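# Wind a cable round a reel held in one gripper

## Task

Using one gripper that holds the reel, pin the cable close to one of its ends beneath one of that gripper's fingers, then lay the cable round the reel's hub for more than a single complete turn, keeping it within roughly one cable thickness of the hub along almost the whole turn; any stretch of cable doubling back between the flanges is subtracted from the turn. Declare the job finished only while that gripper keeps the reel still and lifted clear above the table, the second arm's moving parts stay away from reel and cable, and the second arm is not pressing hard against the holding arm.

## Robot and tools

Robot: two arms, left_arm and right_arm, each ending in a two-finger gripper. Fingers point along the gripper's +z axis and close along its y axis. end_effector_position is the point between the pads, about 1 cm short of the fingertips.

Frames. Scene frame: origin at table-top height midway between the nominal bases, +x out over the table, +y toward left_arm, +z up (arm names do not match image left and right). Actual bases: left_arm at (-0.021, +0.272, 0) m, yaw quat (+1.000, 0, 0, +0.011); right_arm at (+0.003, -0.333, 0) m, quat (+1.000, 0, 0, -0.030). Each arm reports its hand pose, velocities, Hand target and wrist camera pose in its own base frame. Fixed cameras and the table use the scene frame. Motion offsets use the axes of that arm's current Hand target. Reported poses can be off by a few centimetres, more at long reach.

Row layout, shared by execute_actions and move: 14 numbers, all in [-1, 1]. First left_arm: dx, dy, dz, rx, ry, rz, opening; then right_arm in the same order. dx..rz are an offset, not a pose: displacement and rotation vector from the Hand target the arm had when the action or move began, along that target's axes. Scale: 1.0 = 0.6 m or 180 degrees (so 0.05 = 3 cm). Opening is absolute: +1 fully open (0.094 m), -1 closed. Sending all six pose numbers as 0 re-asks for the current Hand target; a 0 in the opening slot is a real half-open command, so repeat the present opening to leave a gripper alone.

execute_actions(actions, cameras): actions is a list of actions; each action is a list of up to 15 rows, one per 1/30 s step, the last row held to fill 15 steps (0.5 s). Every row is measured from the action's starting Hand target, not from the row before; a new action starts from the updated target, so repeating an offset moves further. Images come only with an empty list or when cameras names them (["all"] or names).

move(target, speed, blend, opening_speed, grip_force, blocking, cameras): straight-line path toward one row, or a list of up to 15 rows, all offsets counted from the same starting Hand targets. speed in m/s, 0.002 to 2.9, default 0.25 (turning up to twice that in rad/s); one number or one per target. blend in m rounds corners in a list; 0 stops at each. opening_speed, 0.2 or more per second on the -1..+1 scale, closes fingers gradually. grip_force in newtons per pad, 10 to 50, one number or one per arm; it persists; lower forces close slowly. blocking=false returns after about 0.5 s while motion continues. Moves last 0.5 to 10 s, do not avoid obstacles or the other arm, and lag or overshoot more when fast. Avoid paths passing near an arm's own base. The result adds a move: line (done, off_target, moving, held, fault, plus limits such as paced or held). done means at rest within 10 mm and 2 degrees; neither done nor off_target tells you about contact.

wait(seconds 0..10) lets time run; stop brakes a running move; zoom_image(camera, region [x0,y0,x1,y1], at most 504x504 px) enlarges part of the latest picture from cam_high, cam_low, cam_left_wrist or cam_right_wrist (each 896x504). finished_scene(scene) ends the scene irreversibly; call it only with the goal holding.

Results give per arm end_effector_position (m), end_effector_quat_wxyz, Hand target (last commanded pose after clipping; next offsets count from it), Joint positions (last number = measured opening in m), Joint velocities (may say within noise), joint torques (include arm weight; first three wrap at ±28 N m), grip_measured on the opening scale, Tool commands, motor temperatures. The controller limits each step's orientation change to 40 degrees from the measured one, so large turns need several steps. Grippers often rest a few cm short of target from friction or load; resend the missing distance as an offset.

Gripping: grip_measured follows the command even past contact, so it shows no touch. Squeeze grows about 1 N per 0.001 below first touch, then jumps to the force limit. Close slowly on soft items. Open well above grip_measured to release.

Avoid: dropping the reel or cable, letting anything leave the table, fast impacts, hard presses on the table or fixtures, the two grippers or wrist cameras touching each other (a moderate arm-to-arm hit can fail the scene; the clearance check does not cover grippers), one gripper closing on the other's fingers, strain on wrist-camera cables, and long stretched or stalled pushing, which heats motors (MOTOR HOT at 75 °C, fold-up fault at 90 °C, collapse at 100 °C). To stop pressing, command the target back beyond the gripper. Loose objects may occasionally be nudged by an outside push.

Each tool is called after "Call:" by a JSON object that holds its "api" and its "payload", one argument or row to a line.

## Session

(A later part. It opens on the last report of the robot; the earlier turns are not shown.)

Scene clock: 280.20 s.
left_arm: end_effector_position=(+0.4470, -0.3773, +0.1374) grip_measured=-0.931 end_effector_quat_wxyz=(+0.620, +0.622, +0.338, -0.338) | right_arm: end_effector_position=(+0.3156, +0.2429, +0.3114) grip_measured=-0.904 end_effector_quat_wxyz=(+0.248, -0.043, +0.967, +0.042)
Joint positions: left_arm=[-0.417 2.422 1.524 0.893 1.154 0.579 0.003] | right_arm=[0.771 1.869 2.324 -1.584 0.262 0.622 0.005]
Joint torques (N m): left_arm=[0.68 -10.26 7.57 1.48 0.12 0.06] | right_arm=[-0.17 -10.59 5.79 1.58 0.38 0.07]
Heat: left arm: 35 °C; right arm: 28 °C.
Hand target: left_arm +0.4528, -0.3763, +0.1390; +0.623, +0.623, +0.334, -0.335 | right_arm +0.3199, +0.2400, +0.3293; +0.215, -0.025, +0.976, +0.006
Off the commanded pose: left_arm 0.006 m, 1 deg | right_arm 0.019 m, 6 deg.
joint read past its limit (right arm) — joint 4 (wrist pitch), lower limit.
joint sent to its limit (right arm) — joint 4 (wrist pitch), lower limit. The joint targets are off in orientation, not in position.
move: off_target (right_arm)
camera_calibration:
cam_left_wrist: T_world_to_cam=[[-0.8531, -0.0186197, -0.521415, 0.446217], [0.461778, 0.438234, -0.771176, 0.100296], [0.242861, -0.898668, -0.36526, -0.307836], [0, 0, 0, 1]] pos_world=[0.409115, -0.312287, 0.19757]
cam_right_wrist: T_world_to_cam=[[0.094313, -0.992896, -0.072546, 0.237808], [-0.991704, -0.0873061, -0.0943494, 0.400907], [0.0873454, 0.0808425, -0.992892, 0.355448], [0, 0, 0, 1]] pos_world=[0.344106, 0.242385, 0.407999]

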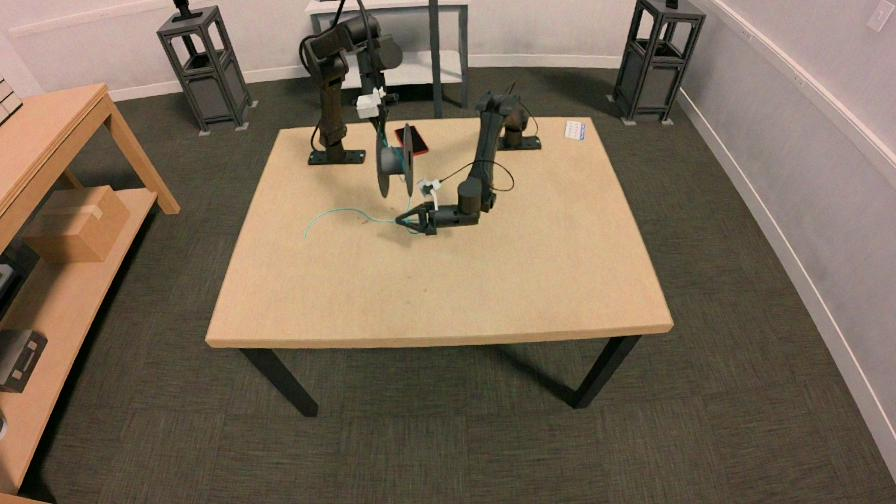

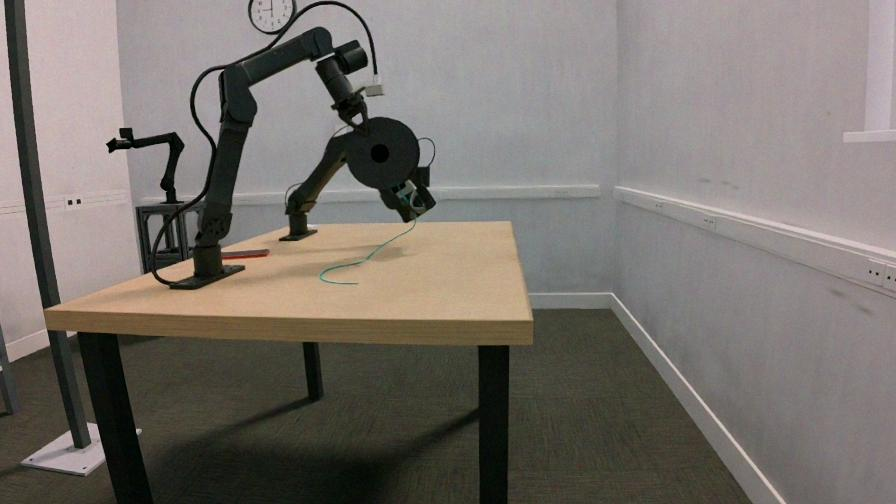

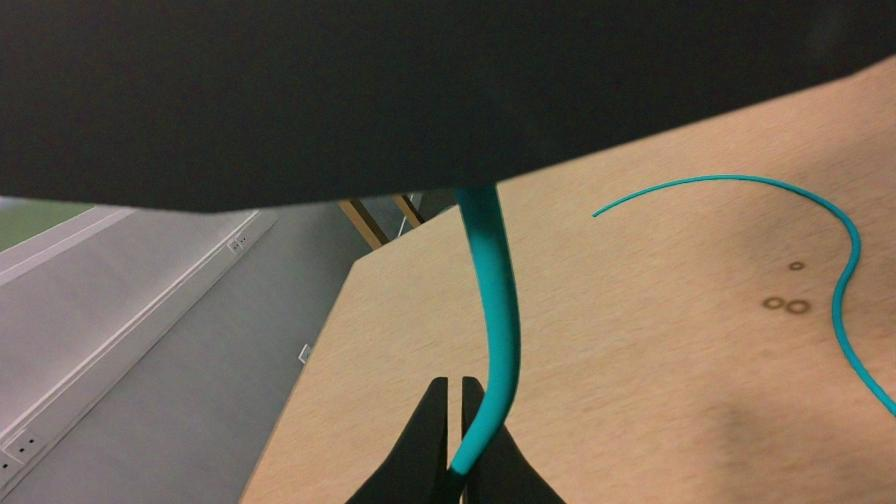

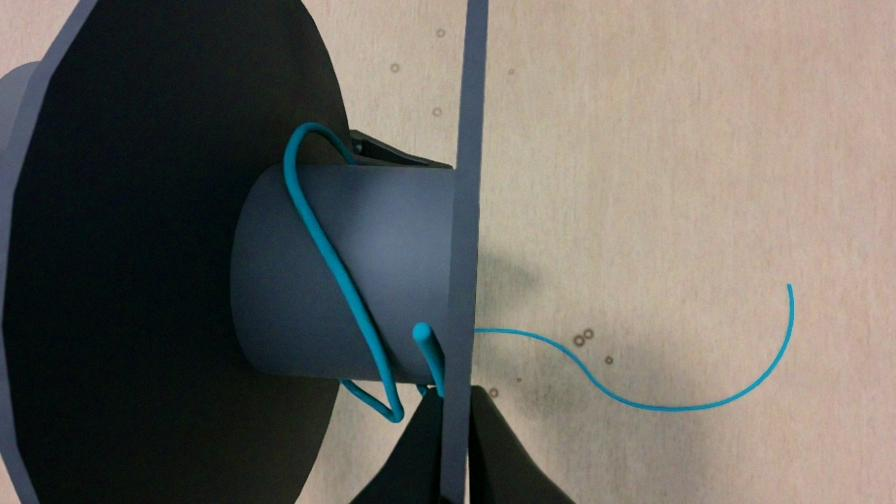

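Call:
{"api": "move", "payload": {
  "target": [
    [-0.038,0.154,0,0,0,0.13,-1,0,0,0,0,0,0,-1],
    [-0.155,0.26,0,0,0,0.25,-1,0,0,0,0,0,0,-1]
  ],
  "speed": 0.06,
  "blend": [0.03,0],
  "cameras": ["all"]
}}

Call:
{"api": "zoom_image", "payload": {
  "camera": "cam_high",
  "region": [360, 80, 500, 240]
}}

Call:
{"api": "zoom_image", "payload": {
  "camera": "cam_low",
  "region": [300, 50, 480, 270]
}}

Scene clock: 288.47 s.
left_arm: end_effector_position=(+0.5298, -0.3799, +0.2993) grip_measured=-0.988 end_effector_quat_wxyz=(+0.703, +0.704, +0.075, -0.072) | right_arm: end_effector_position=(+0.3156, +0.2429, +0.3114) grip_measured=-0.904 end_effector_quat_wxyz=(+0.248, -0.043, +0.967, +0.042)
Joint positions: left_arm=[-0.362 2.607 2.553 0.05 1.204 1.365 0.001] | right_arm=[0.771 1.869 2.324 -1.584 0.262 0.622 0.005]
Joint torques (N m): left_arm=[0.59 -12.38 8.9 1.43 0.13 -0.01] | right_arm=[-0.12 -10.56 5.82 1.58 0.39 0.06]
Heat: left arm: 37 °C; right arm: 28 °C.
Hand target: left_arm +0.5315, -0.3762, +0.3027; +0.704, +0.704, +0.070, -0.071 | right_arm +0.3199, +0.2400, +0.3293; +0.215, -0.025, +0.976, +0.006
Off the commanded pose: left_arm 0.005 m, 1 deg | right_arm 0.019 m, 6 deg.
joint read past its limit (right arm) — joint 4 (wrist pitch), lower limit.
joint sent to its limit (right arm) — joint 4 (wrist pitch), lower limit. The joint targets are off in orientation, not in position.
move: off_target (right_arm)
camera_calibration:
cam_left_wrist: T_world_to_cam=[[-0.232407, -0.0195211, -0.972423, 0.406947], [0.871169, 0.440403, -0.217048, -0.193988], [0.432495, -0.897588, -0.0853465, -0.454955], [0, 0, 0, 1]] pos_world=[0.460339, -0.314985, 0.314791]
cam_right_wrist: T_world_to_cam=[[0.094313, -0.992896, -0.072546, 0.237808], [-0.991704, -0.0873061, -0.0943494, 0.400907], [0.0873454, 0.0808425, -0.992892, 0.355448], [0, 0, 0, 1]] pos_world=[0.344106, 0.242385, 0.407999]

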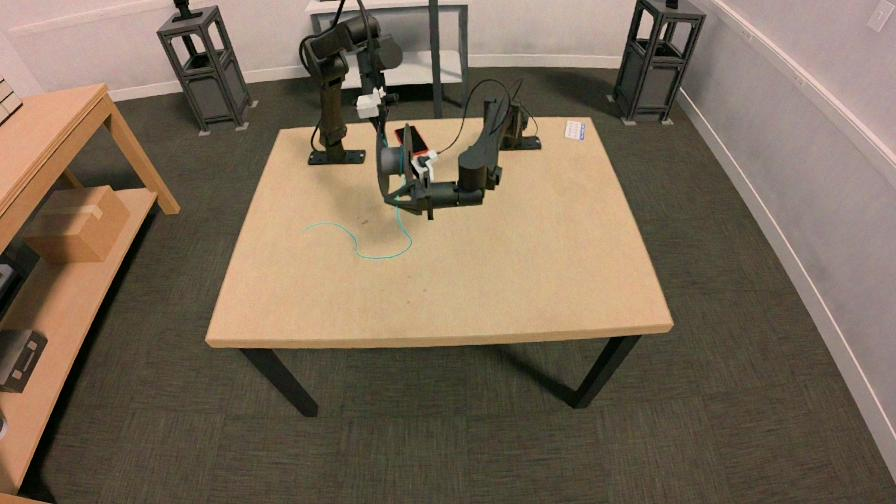

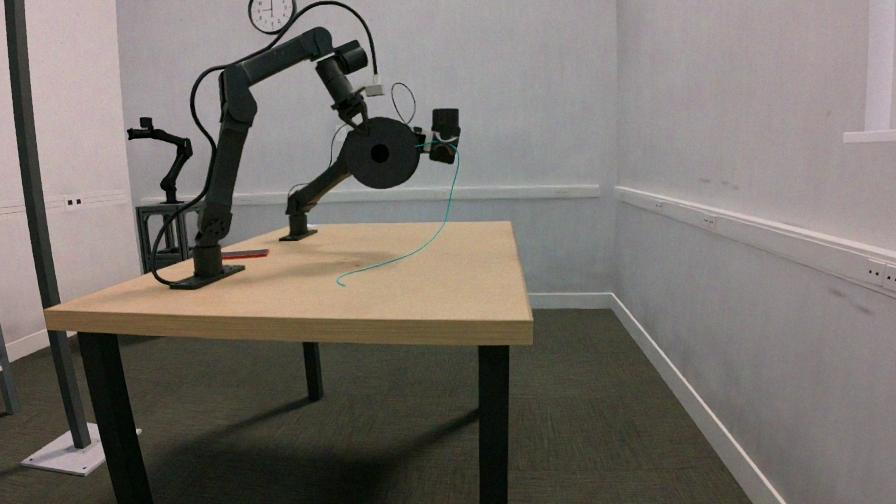

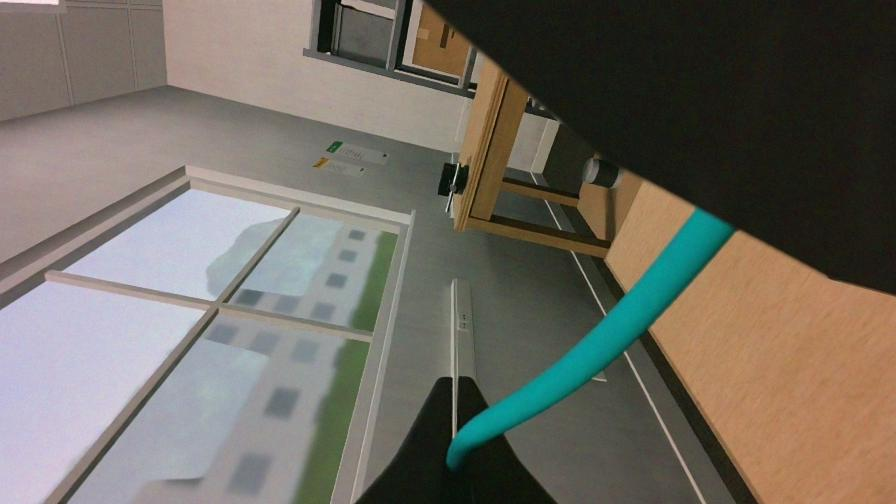

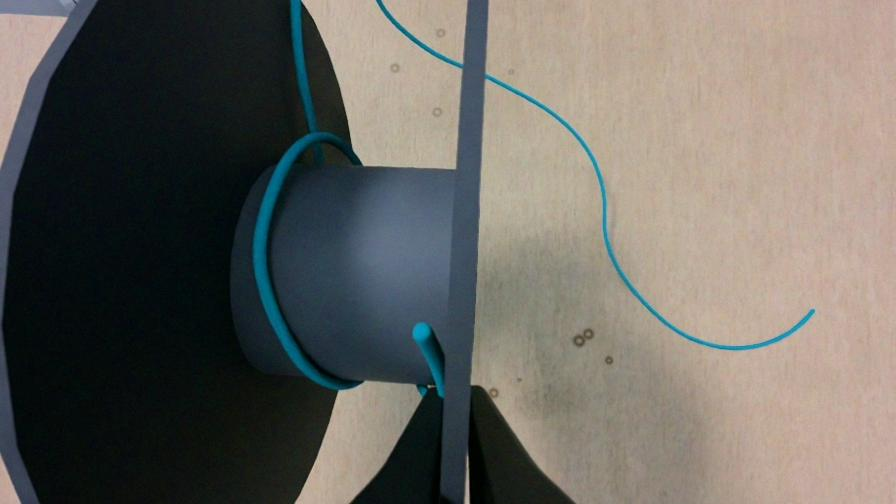

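Scaled by 3.150 from the camera's 896x504 image, which has a finer 1280x720 frame.

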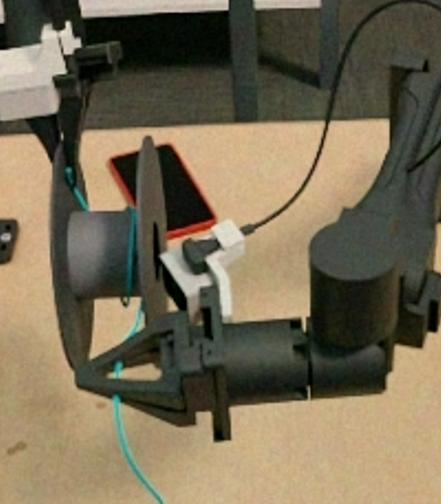

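Scaled by 2.291 from the camera's 896x504 image, which has a finer 1280x720 frame.

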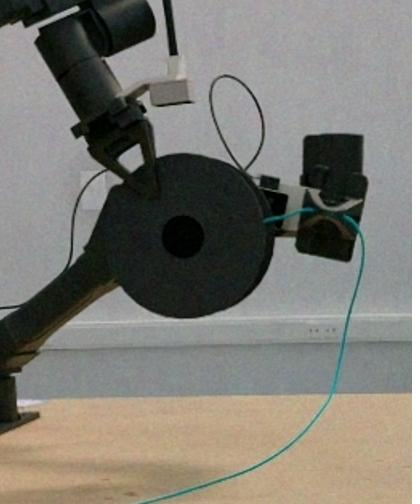

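Call:
{"api": "move", "payload": {
  "target": [-0.128,0.169,0.0,0,0,0.16,-1,0,0,0,0,0,0,-1],
  "speed": 0.05,
  "cameras": ["cam_right_wrist","cam_left_wrist","cam_high"]
}}

Call:
{"api": "zoom_image", "payload": {
  "camera": "cam_high",
  "region": [360, 80, 500, 240]
}}

Scene clock: 295.30 s.
left_arm: end_effector_position=(+0.4795, -0.3752, +0.4051) grip_measured=-0.988 end_effector_quat_wxyz=(+0.698, +0.704, -0.095, +0.094) | right_arm: end_effector_position=(+0.3210, +0.2439, +0.3146) grip_measured=-0.904 end_effector_quat_wxyz=(+0.262, -0.040, +0.963, +0.042)
Joint positions: left_arm=[-0.388 2.51 2.828 -0.339 1.182 1.858 0.001] | right_arm=[0.771 1.869 2.324 -1.562 0.279 0.622 0.005]
Joint torques (N m): left_arm=[-0.53 -11.62 8.69 1.61 -0.04 -0.05] | right_arm=[-0.06 -10.58 5.79 1.35 0.26 0.06]
Heat: left arm: 38 °C; right arm: 29 °C.
Hand target: left_arm +0.4763, -0.3762, +0.4174; +0.699, +0.699, -0.107, +0.106 | right_arm +0.3199, +0.2400, +0.3294; +0.215, -0.025, +0.976, +0.006
Off the commanded pose: left_arm 0.013 m, 2 deg | right_arm 0.015 m, 7 deg.
elbow stopped short (left arm): the move would have taken joint 3 (elbow) straighter than the controller allows.
joint read past its limit (right arm) — joint 4 (wrist pitch), lower limit.
joint sent to its limit (right arm) — joint 4 (wrist pitch), lower limit. The joint targets are off in orientation, not in position.
move: off_target (left_arm, right_arm)
camera_calibration:
cam_left_wrist: T_world_to_cam=[[0.24028, -0.0120014, -0.970629, 0.273806], [0.875117, 0.435365, 0.211252, -0.306524], [0.420043, -0.900174, 0.115112, -0.496155], [0, 0, 0, 1]] pos_world=[0.410861, -0.30989, 0.387632]
cam_right_wrist: T_world_to_cam=[[0.088642, -0.993275, -0.074479, 0.240972], [-0.989417, -0.0791806, -0.121589, 0.412535], [0.114874, 0.0844686, -0.989782, 0.347303], [0, 0, 0, 1]] pos_world=[0.346913, 0.24268, 0.411861]
Images, in order (width x height): cam_high 896x504, cam_left_wrist 896x504, cam_right_wrist 896x504.

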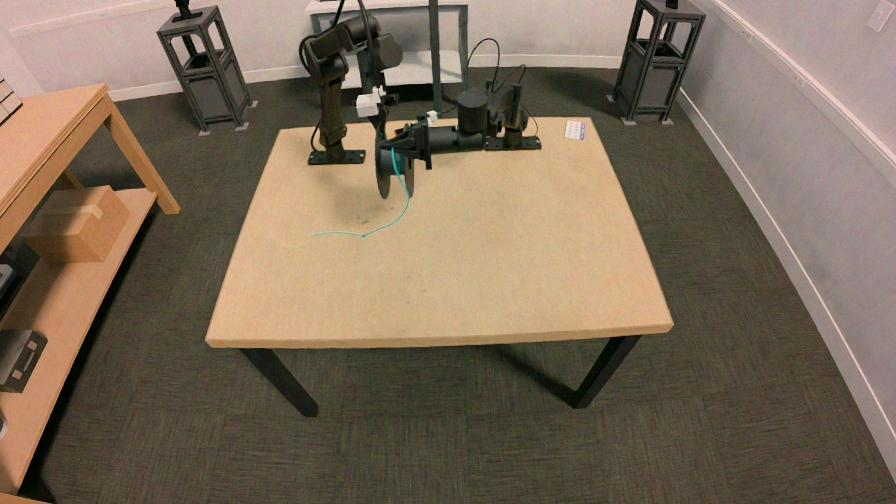

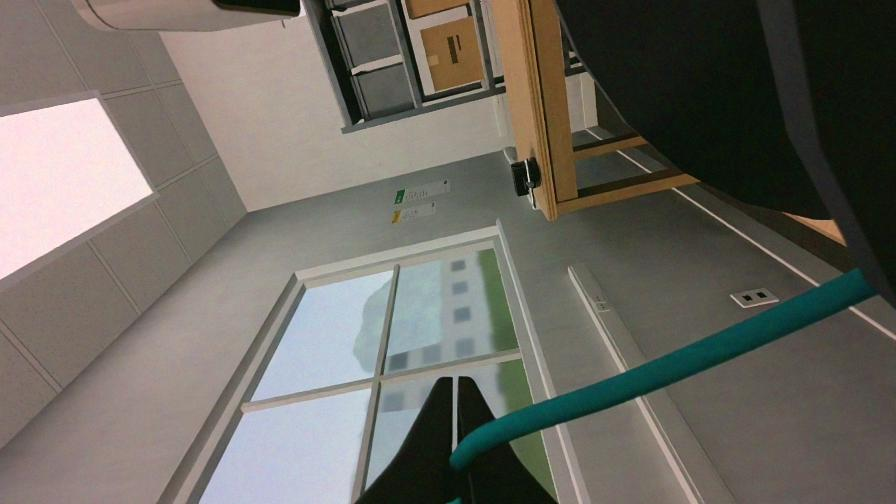

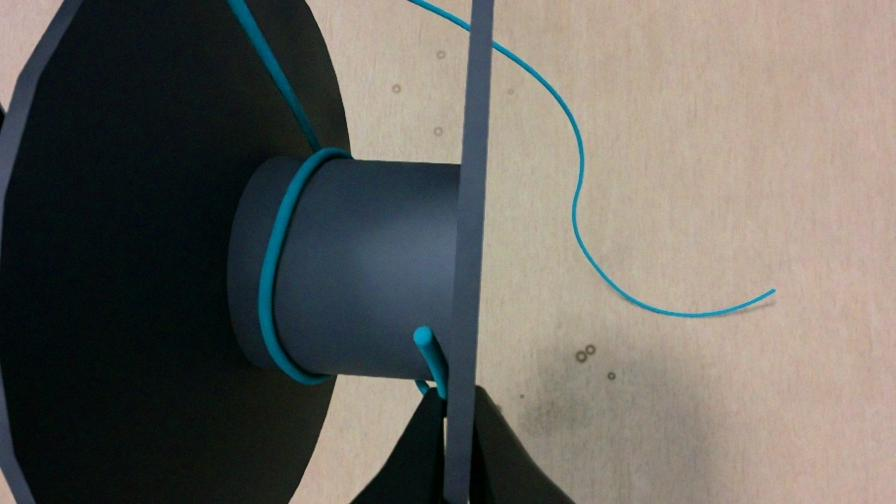

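Scaled by 3.150 from the camera's 896x504 image, which has a finer 1280x720 frame.

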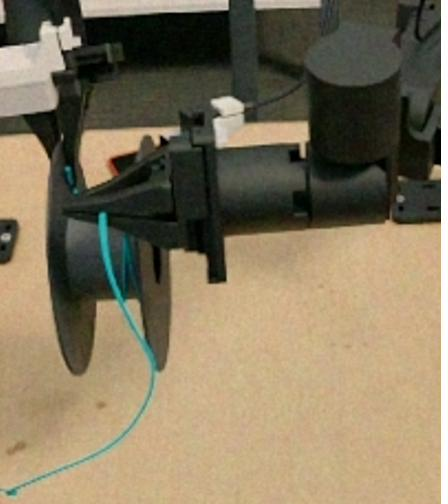

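Call:
{"api": "move", "payload": {
  "target": [
    [0.018,-0.297,0.0,0,0,-0.26,-1,0,0,0,0,0,0,-1],
    [-0.143,-0.535,0.0,0,0,-0.397,-1,0,0,0,0,0,0,-1]
  ],
  "speed": 0.08,
  "blend": [0.05,0],
  "cameras": ["cam_right_wrist","cam_left_wrist","cam_low"]
}}

Call:
{"api": "zoom_image", "payload": {
  "camera": "cam_low",
  "region": [300, 50, 480, 270]
}}

Scene clock: 306.60 s.
left_arm: end_effector_position=(+0.4924, -0.3742, +0.0942) grip_measured=-0.988 end_effector_quat_wxyz=(+0.634, +0.632, +0.313, -0.317) | right_arm: end_effector_position=(+0.3171, +0.2410, +0.3121) grip_measured=-0.904 end_effector_quat_wxyz=(+0.252, -0.042, +0.966, +0.036)
Joint positions: left_arm=[-0.377 2.665 1.801 0.876 1.198 0.636 0.001] | right_arm=[0.771 1.869 2.324 -1.584 0.275 0.622 0.005]
Joint torques (N m): left_arm=[-0.65 -11.69 4.74 1.58 -0.04 -0.13] | right_arm=[-0.05 -10.54 5.83 1.58 0.28 0.06]
Heat: left arm: 39 °C; right arm: 29 °C.
Hand target: left_arm +0.4900, -0.3763, +0.0854; +0.630, +0.630, +0.321, -0.322 | right_arm +0.3199, +0.2400, +0.3294; +0.215, -0.025, +0.976, +0.006
Off the commanded pose: left_arm 0.009 m, 1 deg | right_arm 0.018 m, 6 deg.
joint read past its limit (right arm) — joint 4 (wrist pitch), lower limit.
joint sent to its limit (right arm) — joint 4 (wrist pitch), lower limit. The joint targets are off in orientation, not in position.
move: off_target (right_arm)
camera_calibration:
cam_left_wrist: T_world_to_cam=[[-0.812603, -0.0196333, -0.582486, 0.447881], [0.518687, 0.431406, -0.738141, 0.0109199], [0.26578, -0.901944, -0.340379, -0.346778], [0, 0, 0, 1]] pos_world=[0.450453, -0.308692, 0.150909]
cam_right_wrist: T_world_to_cam=[[0.0890475, -0.994018, -0.0632308, 0.234835], [-0.991333, -0.0822932, -0.1024, 0.403503], [0.0965841, 0.0718013, -0.992732, 0.355293], [0, 0, 0, 1]] pos_world=[0.344779, 0.241125, 0.408878]
Images, in order (width x height): cam_low 896x504, cam_left_wrist 896x504, cam_right_wrist 896x504.

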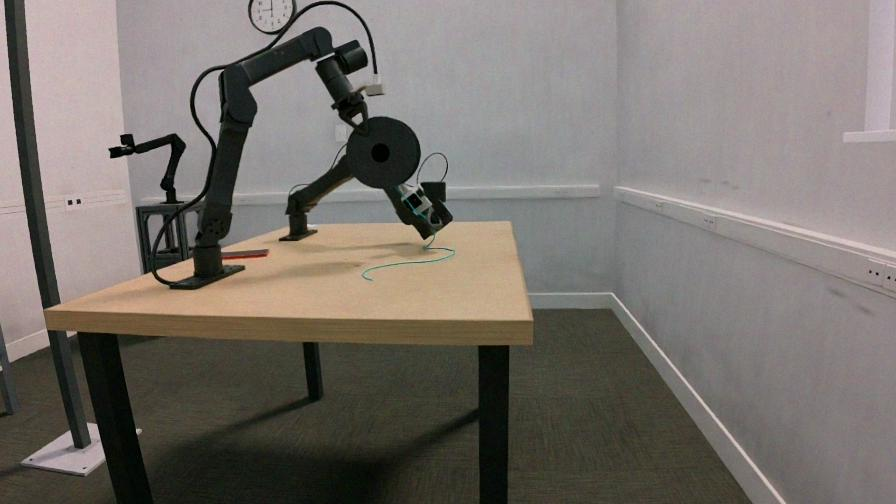

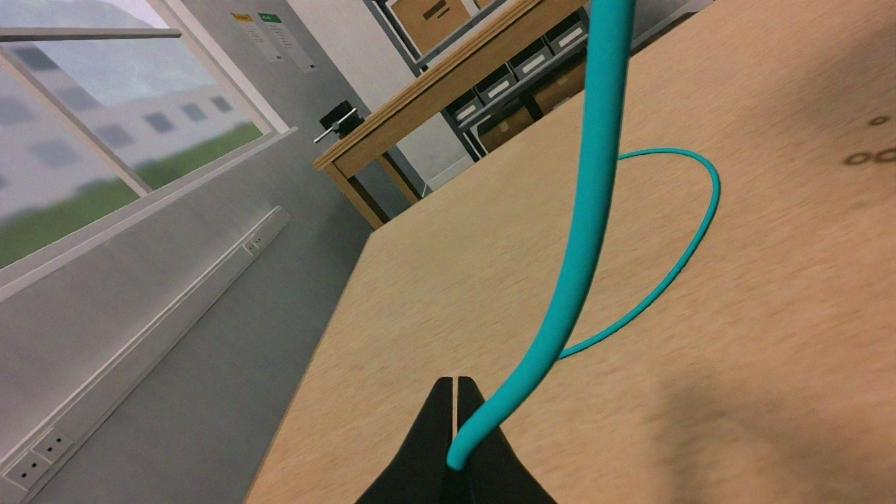

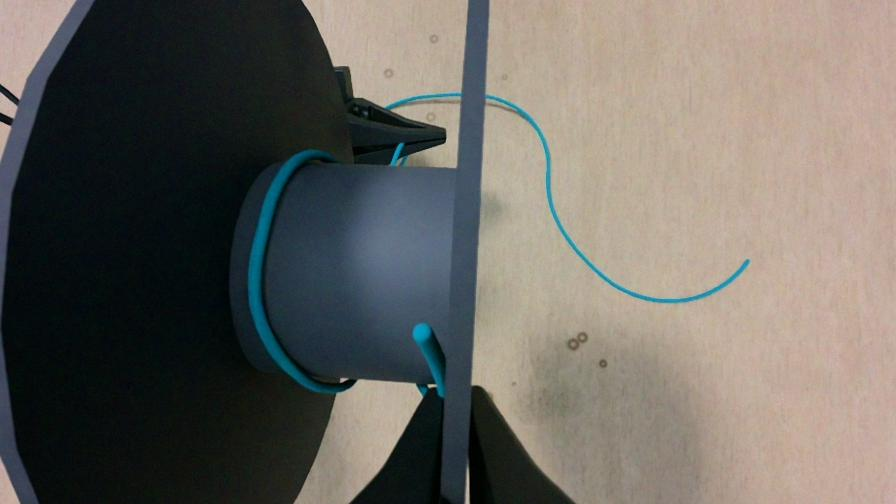

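Scaled by 2.291 from the camera's 896x504 image, which has a finer 1280x720 frame.

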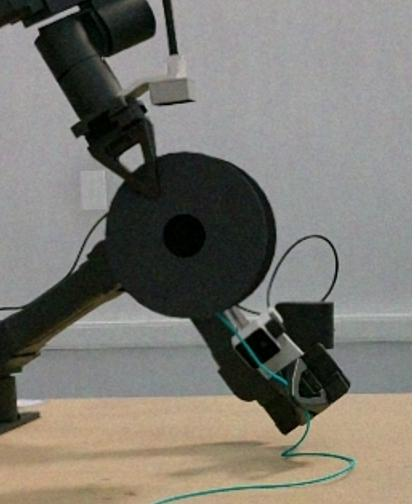

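Call:
{"api": "move", "payload": {
  "target": [
    [0.04,0.084,-0.06,0,0,0,-0.92,0,0,0,0,0,0,-1],
    [0.04,0.084,-0.24,0,0,0,-0.92,0,0,0,0,0,0,-1]
  ],
  "speed": 0.06,
  "blend": [0.02,0],
  "cameras": ["all"]
}}

Call:
{"api": "zoom_image", "payload": {
  "camera": "cam_high",
  "region": [360, 100, 540, 270]
}}

Scene clock: 311.67 s.
left_arm: end_effector_position=(+0.5468, -0.2328, +0.0711) grip_measured=-0.921 end_effector_quat_wxyz=(+0.622, +0.623, +0.338, -0.332) | right_arm: end_effector_position=(+0.3169, +0.2413, +0.3120) grip_measured=-0.904 end_effector_quat_wxyz=(+0.252, -0.042, +0.966, +0.037)
Joint positions: left_arm=[-0.098 2.775 1.957 0.773 1.466 0.629 0.004] | right_arm=[0.771 1.869 2.324 -1.584 0.274 0.622 0.005]
Joint torques (N m): left_arm=[-0.05 -16.7 4.3 1.46 0.15 -0.03] | right_arm=[-0.06 -10.61 5.72 1.58 0.31 0.06]
Heat: left arm: 41 °C; right arm: 29 °C.
Hand target: left_arm +0.5451, -0.2324, +0.0954; +0.629, +0.630, +0.321, -0.322 | right_arm +0.3199, +0.2400, +0.3294; +0.215, -0.025, +0.976, +0.006
Off the commanded pose: left_arm 0.024 m, 3 deg | right_arm 0.018 m, 6 deg.
joint read past its limit (right arm) — joint 4 (wrist pitch), lower limit.
joint sent to its limit (right arm) — joint 4 (wrist pitch), lower limit. The joint targets are off in orientation, not in position.
move: off_target (left_arm, right_arm)
camera_calibration:
cam_left_wrist: T_world_to_cam=[[-0.847856, -0.0236548, -0.529699, 0.496042], [0.465913, 0.443653, -0.76557, -0.0617618], [0.253112, -0.895886, -0.365133, -0.231409], [0, 0, 0, 1]] pos_world=[0.50792, -0.168182, 0.130975]
cam_right_wrist: T_world_to_cam=[[0.0897902, -0.993866, -0.064563, 0.235282], [-0.991383, -0.0829814, -0.101359, 0.403171], [0.0953799, 0.0731077, -0.992753, 0.3553], [0, 0, 0, 1]] pos_world=[0.344682, 0.241319, 0.408781]

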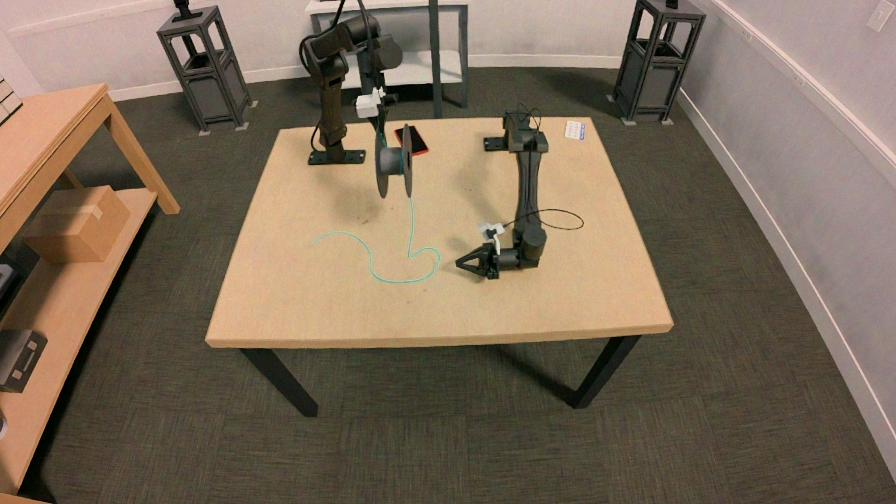

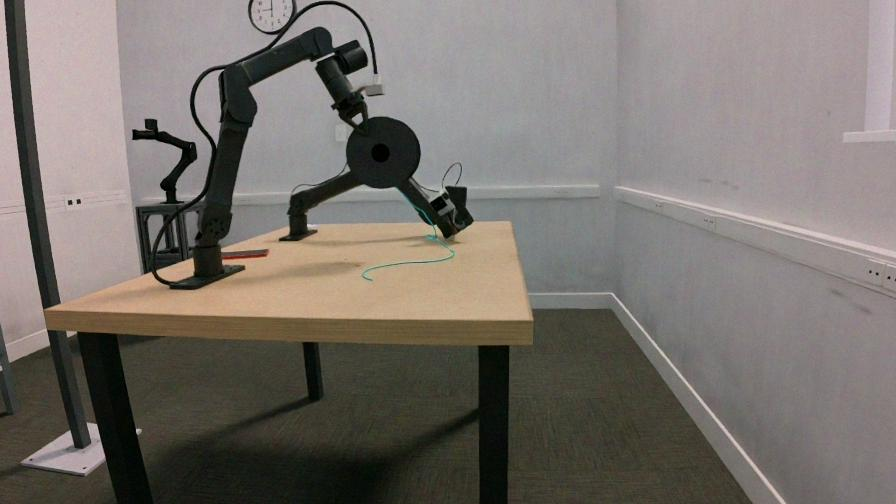

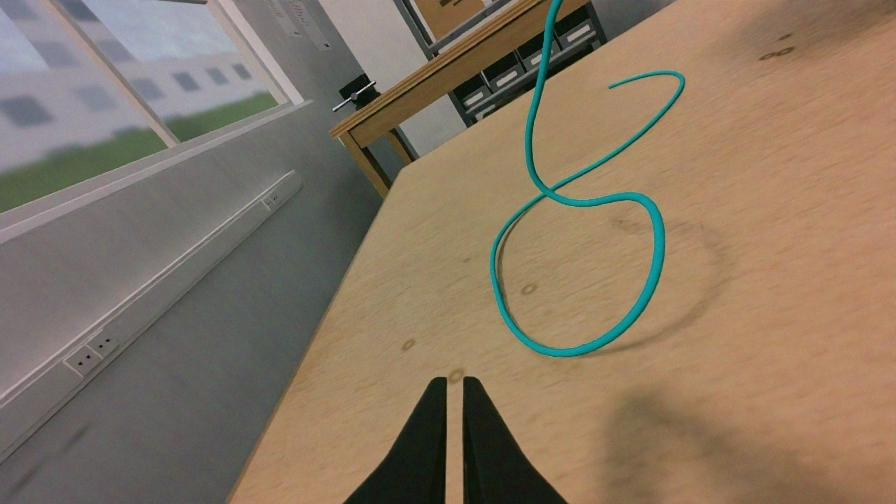

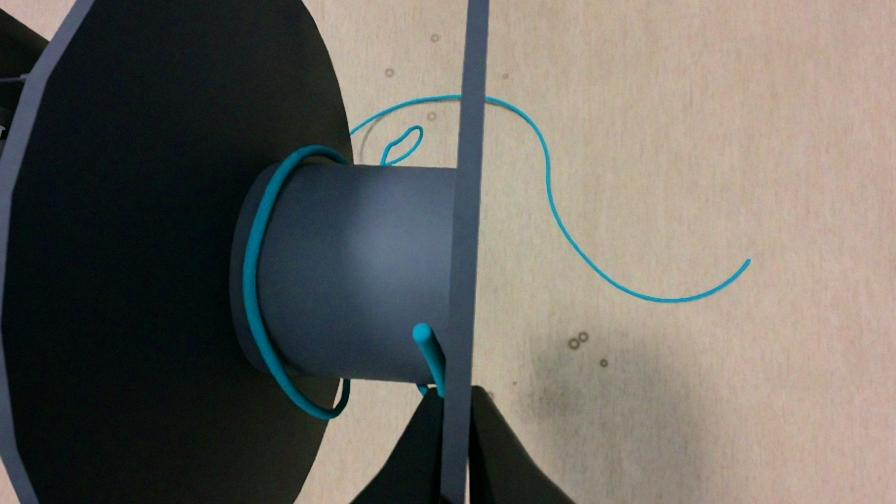

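Scaled by 2.800 from the camera's 896x504 image, which has a finer 1280x720 frame.

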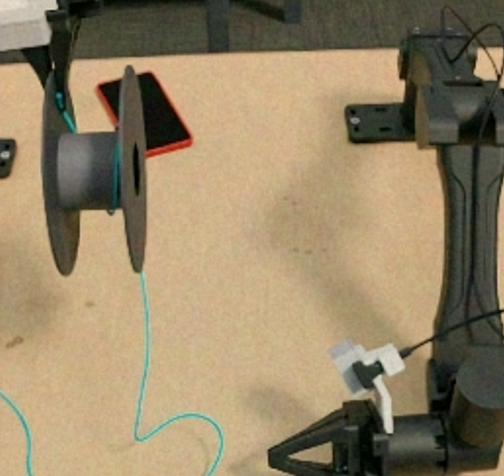

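Call:
{"api": "move", "payload": {
  "target": [-0.083,-0.115,0.05,0,0,-0.11,0.2,0,0,0,0,0,0,-1],
  "speed": 0.12,
  "cameras": ["cam_left_wrist"]
}}

Scene clock: 316.33 s.
left_arm: end_effector_position=(+0.4611, -0.2601, +0.0831) grip_measured=+0.199 end_effector_quat_wxyz=(+0.558, +0.563, +0.432, -0.431) | right_arm: end_effector_position=(+0.3169, +0.2413, +0.3120) grip_measured=-0.904 end_effector_quat_wxyz=(+0.252, -0.042, +0.966, +0.037)
Joint positions: left_arm=[-0.173 2.502 1.412 1.055 1.401 0.293 0.056] | right_arm=[0.771 1.869 2.324 -1.584 0.274 0.622 0.005]
Joint torques (N m): left_arm=[-0.38 -13.29 3.79 1.47 -0.03 -0.05] | right_arm=[-0.09 -10.58 5.86 1.58 0.29 0.05]
Heat: left arm: 43 °C; right arm: 29 °C.
Hand target: left_arm +0.4600, -0.2622, +0.0953; +0.565, +0.565, +0.425, -0.425 | right_arm +0.3199, +0.2400, +0.3294; +0.215, -0.025, +0.976, +0.006
Off the commanded pose: left_arm 0.012 m, 1 deg | right_arm 0.018 m, 6 deg.
joint read past its limit (right arm) — joint 4 (wrist pitch), lower limit.
joint sent to its limit (right arm) — joint 4 (wrist pitch), lower limit. The joint targets are off in orientation, not in position.
move: off_target (left_arm, right_arm)
camera_calibration:
cam_left_wrist: T_world_to_cam=[[-0.97273, -0.0150403, -0.231453, 0.464095], [0.201299, 0.440967, -0.874658, 0.12982], [0.115218, -0.897397, -0.425914, -0.1616], [0, 0, 0, 1]] pos_world=[0.443925, -0.195285, 0.152136]
Images, in order (width x height): cam_left_wrist 896x504.

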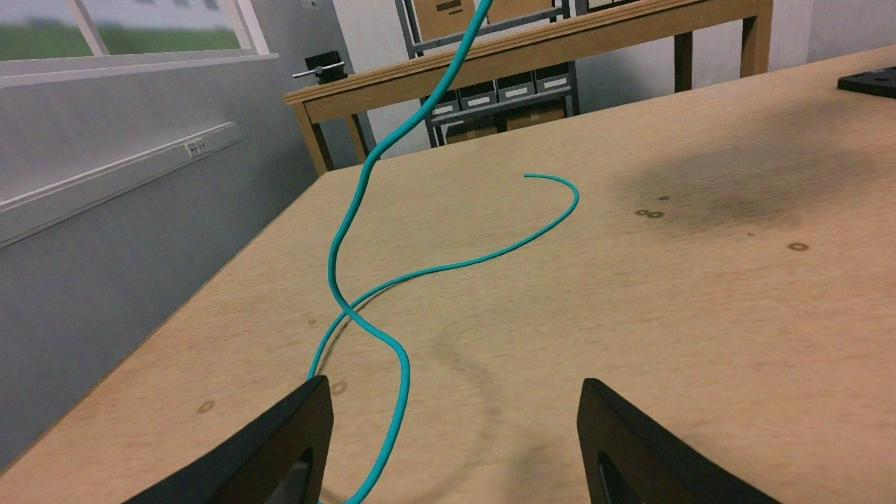

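Call:
{"api": "move", "payload": {
  "target": [0.045,0.082,0.155,0,0,0,0.2,0,0,0,0,0,0,-1],
  "speed": 0.12,
  "cameras": ["cam_left_wrist"]
}}

Scene clock: 319.07 s.
left_arm: end_effector_position=(+0.5100, -0.3531, +0.0823) grip_measured=+0.199 end_effector_quat_wxyz=(+0.561, +0.565, +0.426, -0.429) | right_arm: end_effector_position=(+0.3169, +0.2413, +0.3120) grip_measured=-0.904 end_effector_quat_wxyz=(+0.252, -0.042, +0.966, +0.037)
Joint positions: left_arm=[-0.328 2.723 1.883 0.833 1.25 0.278 0.056] | right_arm=[0.771 1.869 2.324 -1.584 0.274 0.622 0.005]
Joint torques (N m): left_arm=[-0.34 -11.64 7.73 1.44 -0.08 0.03] | right_arm=[-0.02 -10.59 5.72 1.58 0.29 0.06]
Heat: left arm: 43 °C; right arm: 29 °C.
Hand target: left_arm +0.5146, -0.3553, +0.0829; +0.565, +0.565, +0.425, -0.425 | right_arm +0.3199, +0.2400, +0.3294; +0.215, -0.025, +0.976, +0.006
Off the commanded pose: left_arm 0.005 m, 1 deg | right_arm 0.018 m, 6 deg.
joint read past its limit (right arm) — joint 4 (wrist pitch), lower limit.
joint sent to its limit (right arm) — joint 4 (wrist pitch), lower limit. The joint targets are off in orientation, not in position.
move: off_target (right_arm)
camera_calibration:
cam_left_wrist: T_world_to_cam=[[-0.96983, -0.0121695, -0.243477, 0.510629], [0.213847, 0.437037, -0.873652, 0.152468], [0.11704, -0.899361, -0.421249, -0.253034], [0, 0, 0, 1]] pos_world=[0.492234, -0.287989, 0.150941]
Images, in order (width x height): cam_left_wrist 896x504.

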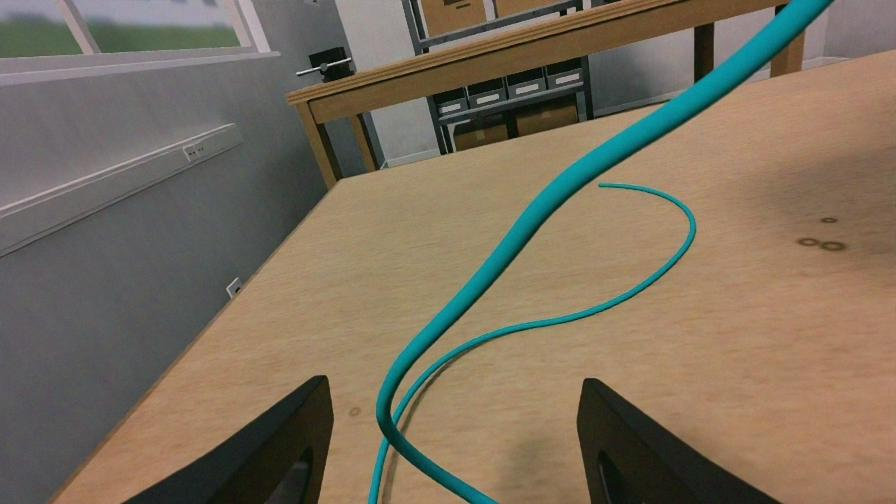

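Call:
{"api": "move", "payload": {
  "target": [0.01,0,0.035,0,0,0,-1,0,0,0,0,0,0,-1],
  "speed": 0.1,
  "opening_speed": 0.5,
  "cameras": ["cam_left_wrist","cam_low"]
}}

Call:
{"api": "zoom_image", "payload": {
  "camera": "cam_low",
  "region": [340, 100, 490, 270]
}}

Scene clock: 323.40 s.
left_arm: end_effector_position=(+0.5120, -0.3741, +0.0758) grip_measured=-0.985 end_effector_quat_wxyz=(+0.560, +0.565, +0.427, -0.430) | right_arm: end_effector_position=(+0.3169, +0.2413, +0.3120) grip_measured=-0.904 end_effector_quat_wxyz=(+0.252, -0.042, +0.966, +0.037)
Joint positions: left_arm=[-0.363 2.772 1.959 0.803 1.215 0.278 0.001] | right_arm=[0.771 1.869 2.324 -1.584 0.274 0.622 0.005]
Joint torques (N m): left_arm=[-0.14 -11.95 7.92 1.51 -0.07 0.01] | right_arm=[-0.03 -10.55 5.82 1.58 0.31 0.06]
Heat: left arm: 43 °C; right arm: 29 °C.
Hand target: left_arm +0.5164, -0.3762, +0.0771; +0.565, +0.565, +0.425, -0.425 | right_arm +0.3199, +0.2400, +0.3294; +0.215, -0.025, +0.976, +0.006
Off the commanded pose: left_arm 0.005 m, 1 deg | right_arm 0.018 m, 6 deg.
joint read past its limit (right arm) — joint 4 (wrist pitch), lower limit.
joint sent to its limit (right arm) — joint 4 (wrist pitch), lower limit. The joint targets are off in orientation, not in position.
move: off_target (right_arm)
camera_calibration:
cam_left_wrist: T_world_to_cam=[[-0.970396, -0.0126004, -0.24119, 0.510665], [0.211445, 0.438275, -0.873617, 0.157214], [0.116715, -0.898753, -0.422636, -0.274402], [0, 0, 0, 1]] pos_world=[0.494332, -0.309088, 0.14454]
Images, in order (width x height): cam_low 896x504, cam_left_wrist 896x504.

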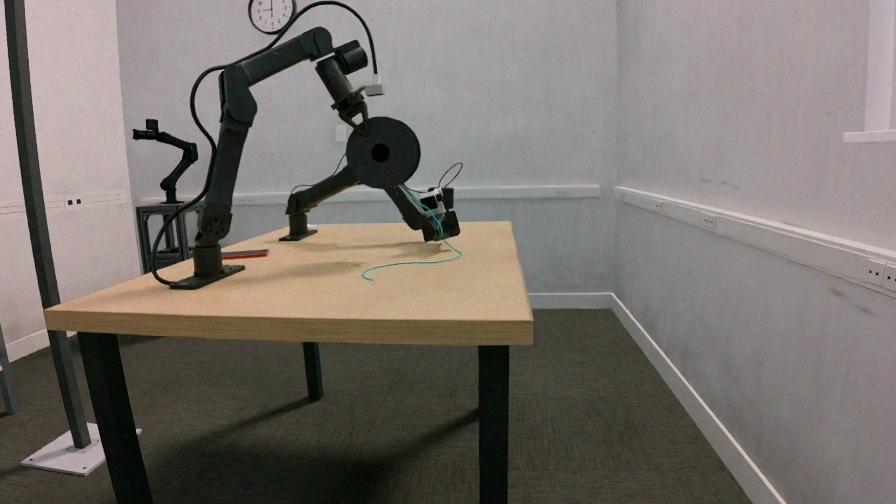

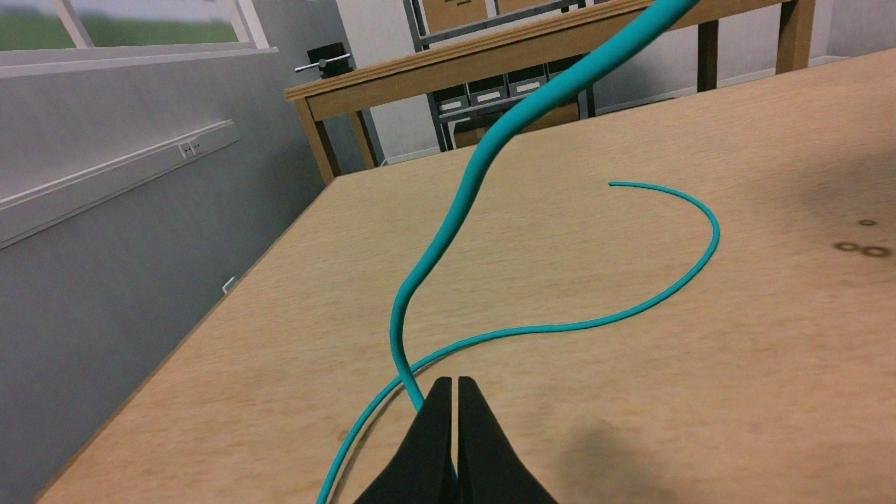

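Scaled by 2.965 from the camera's 896x504 image, which has a finer 1280x720 frame.

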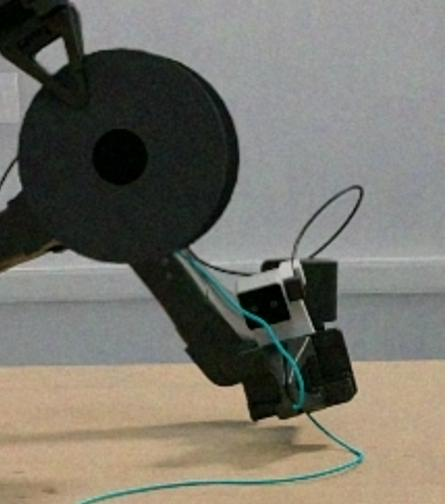

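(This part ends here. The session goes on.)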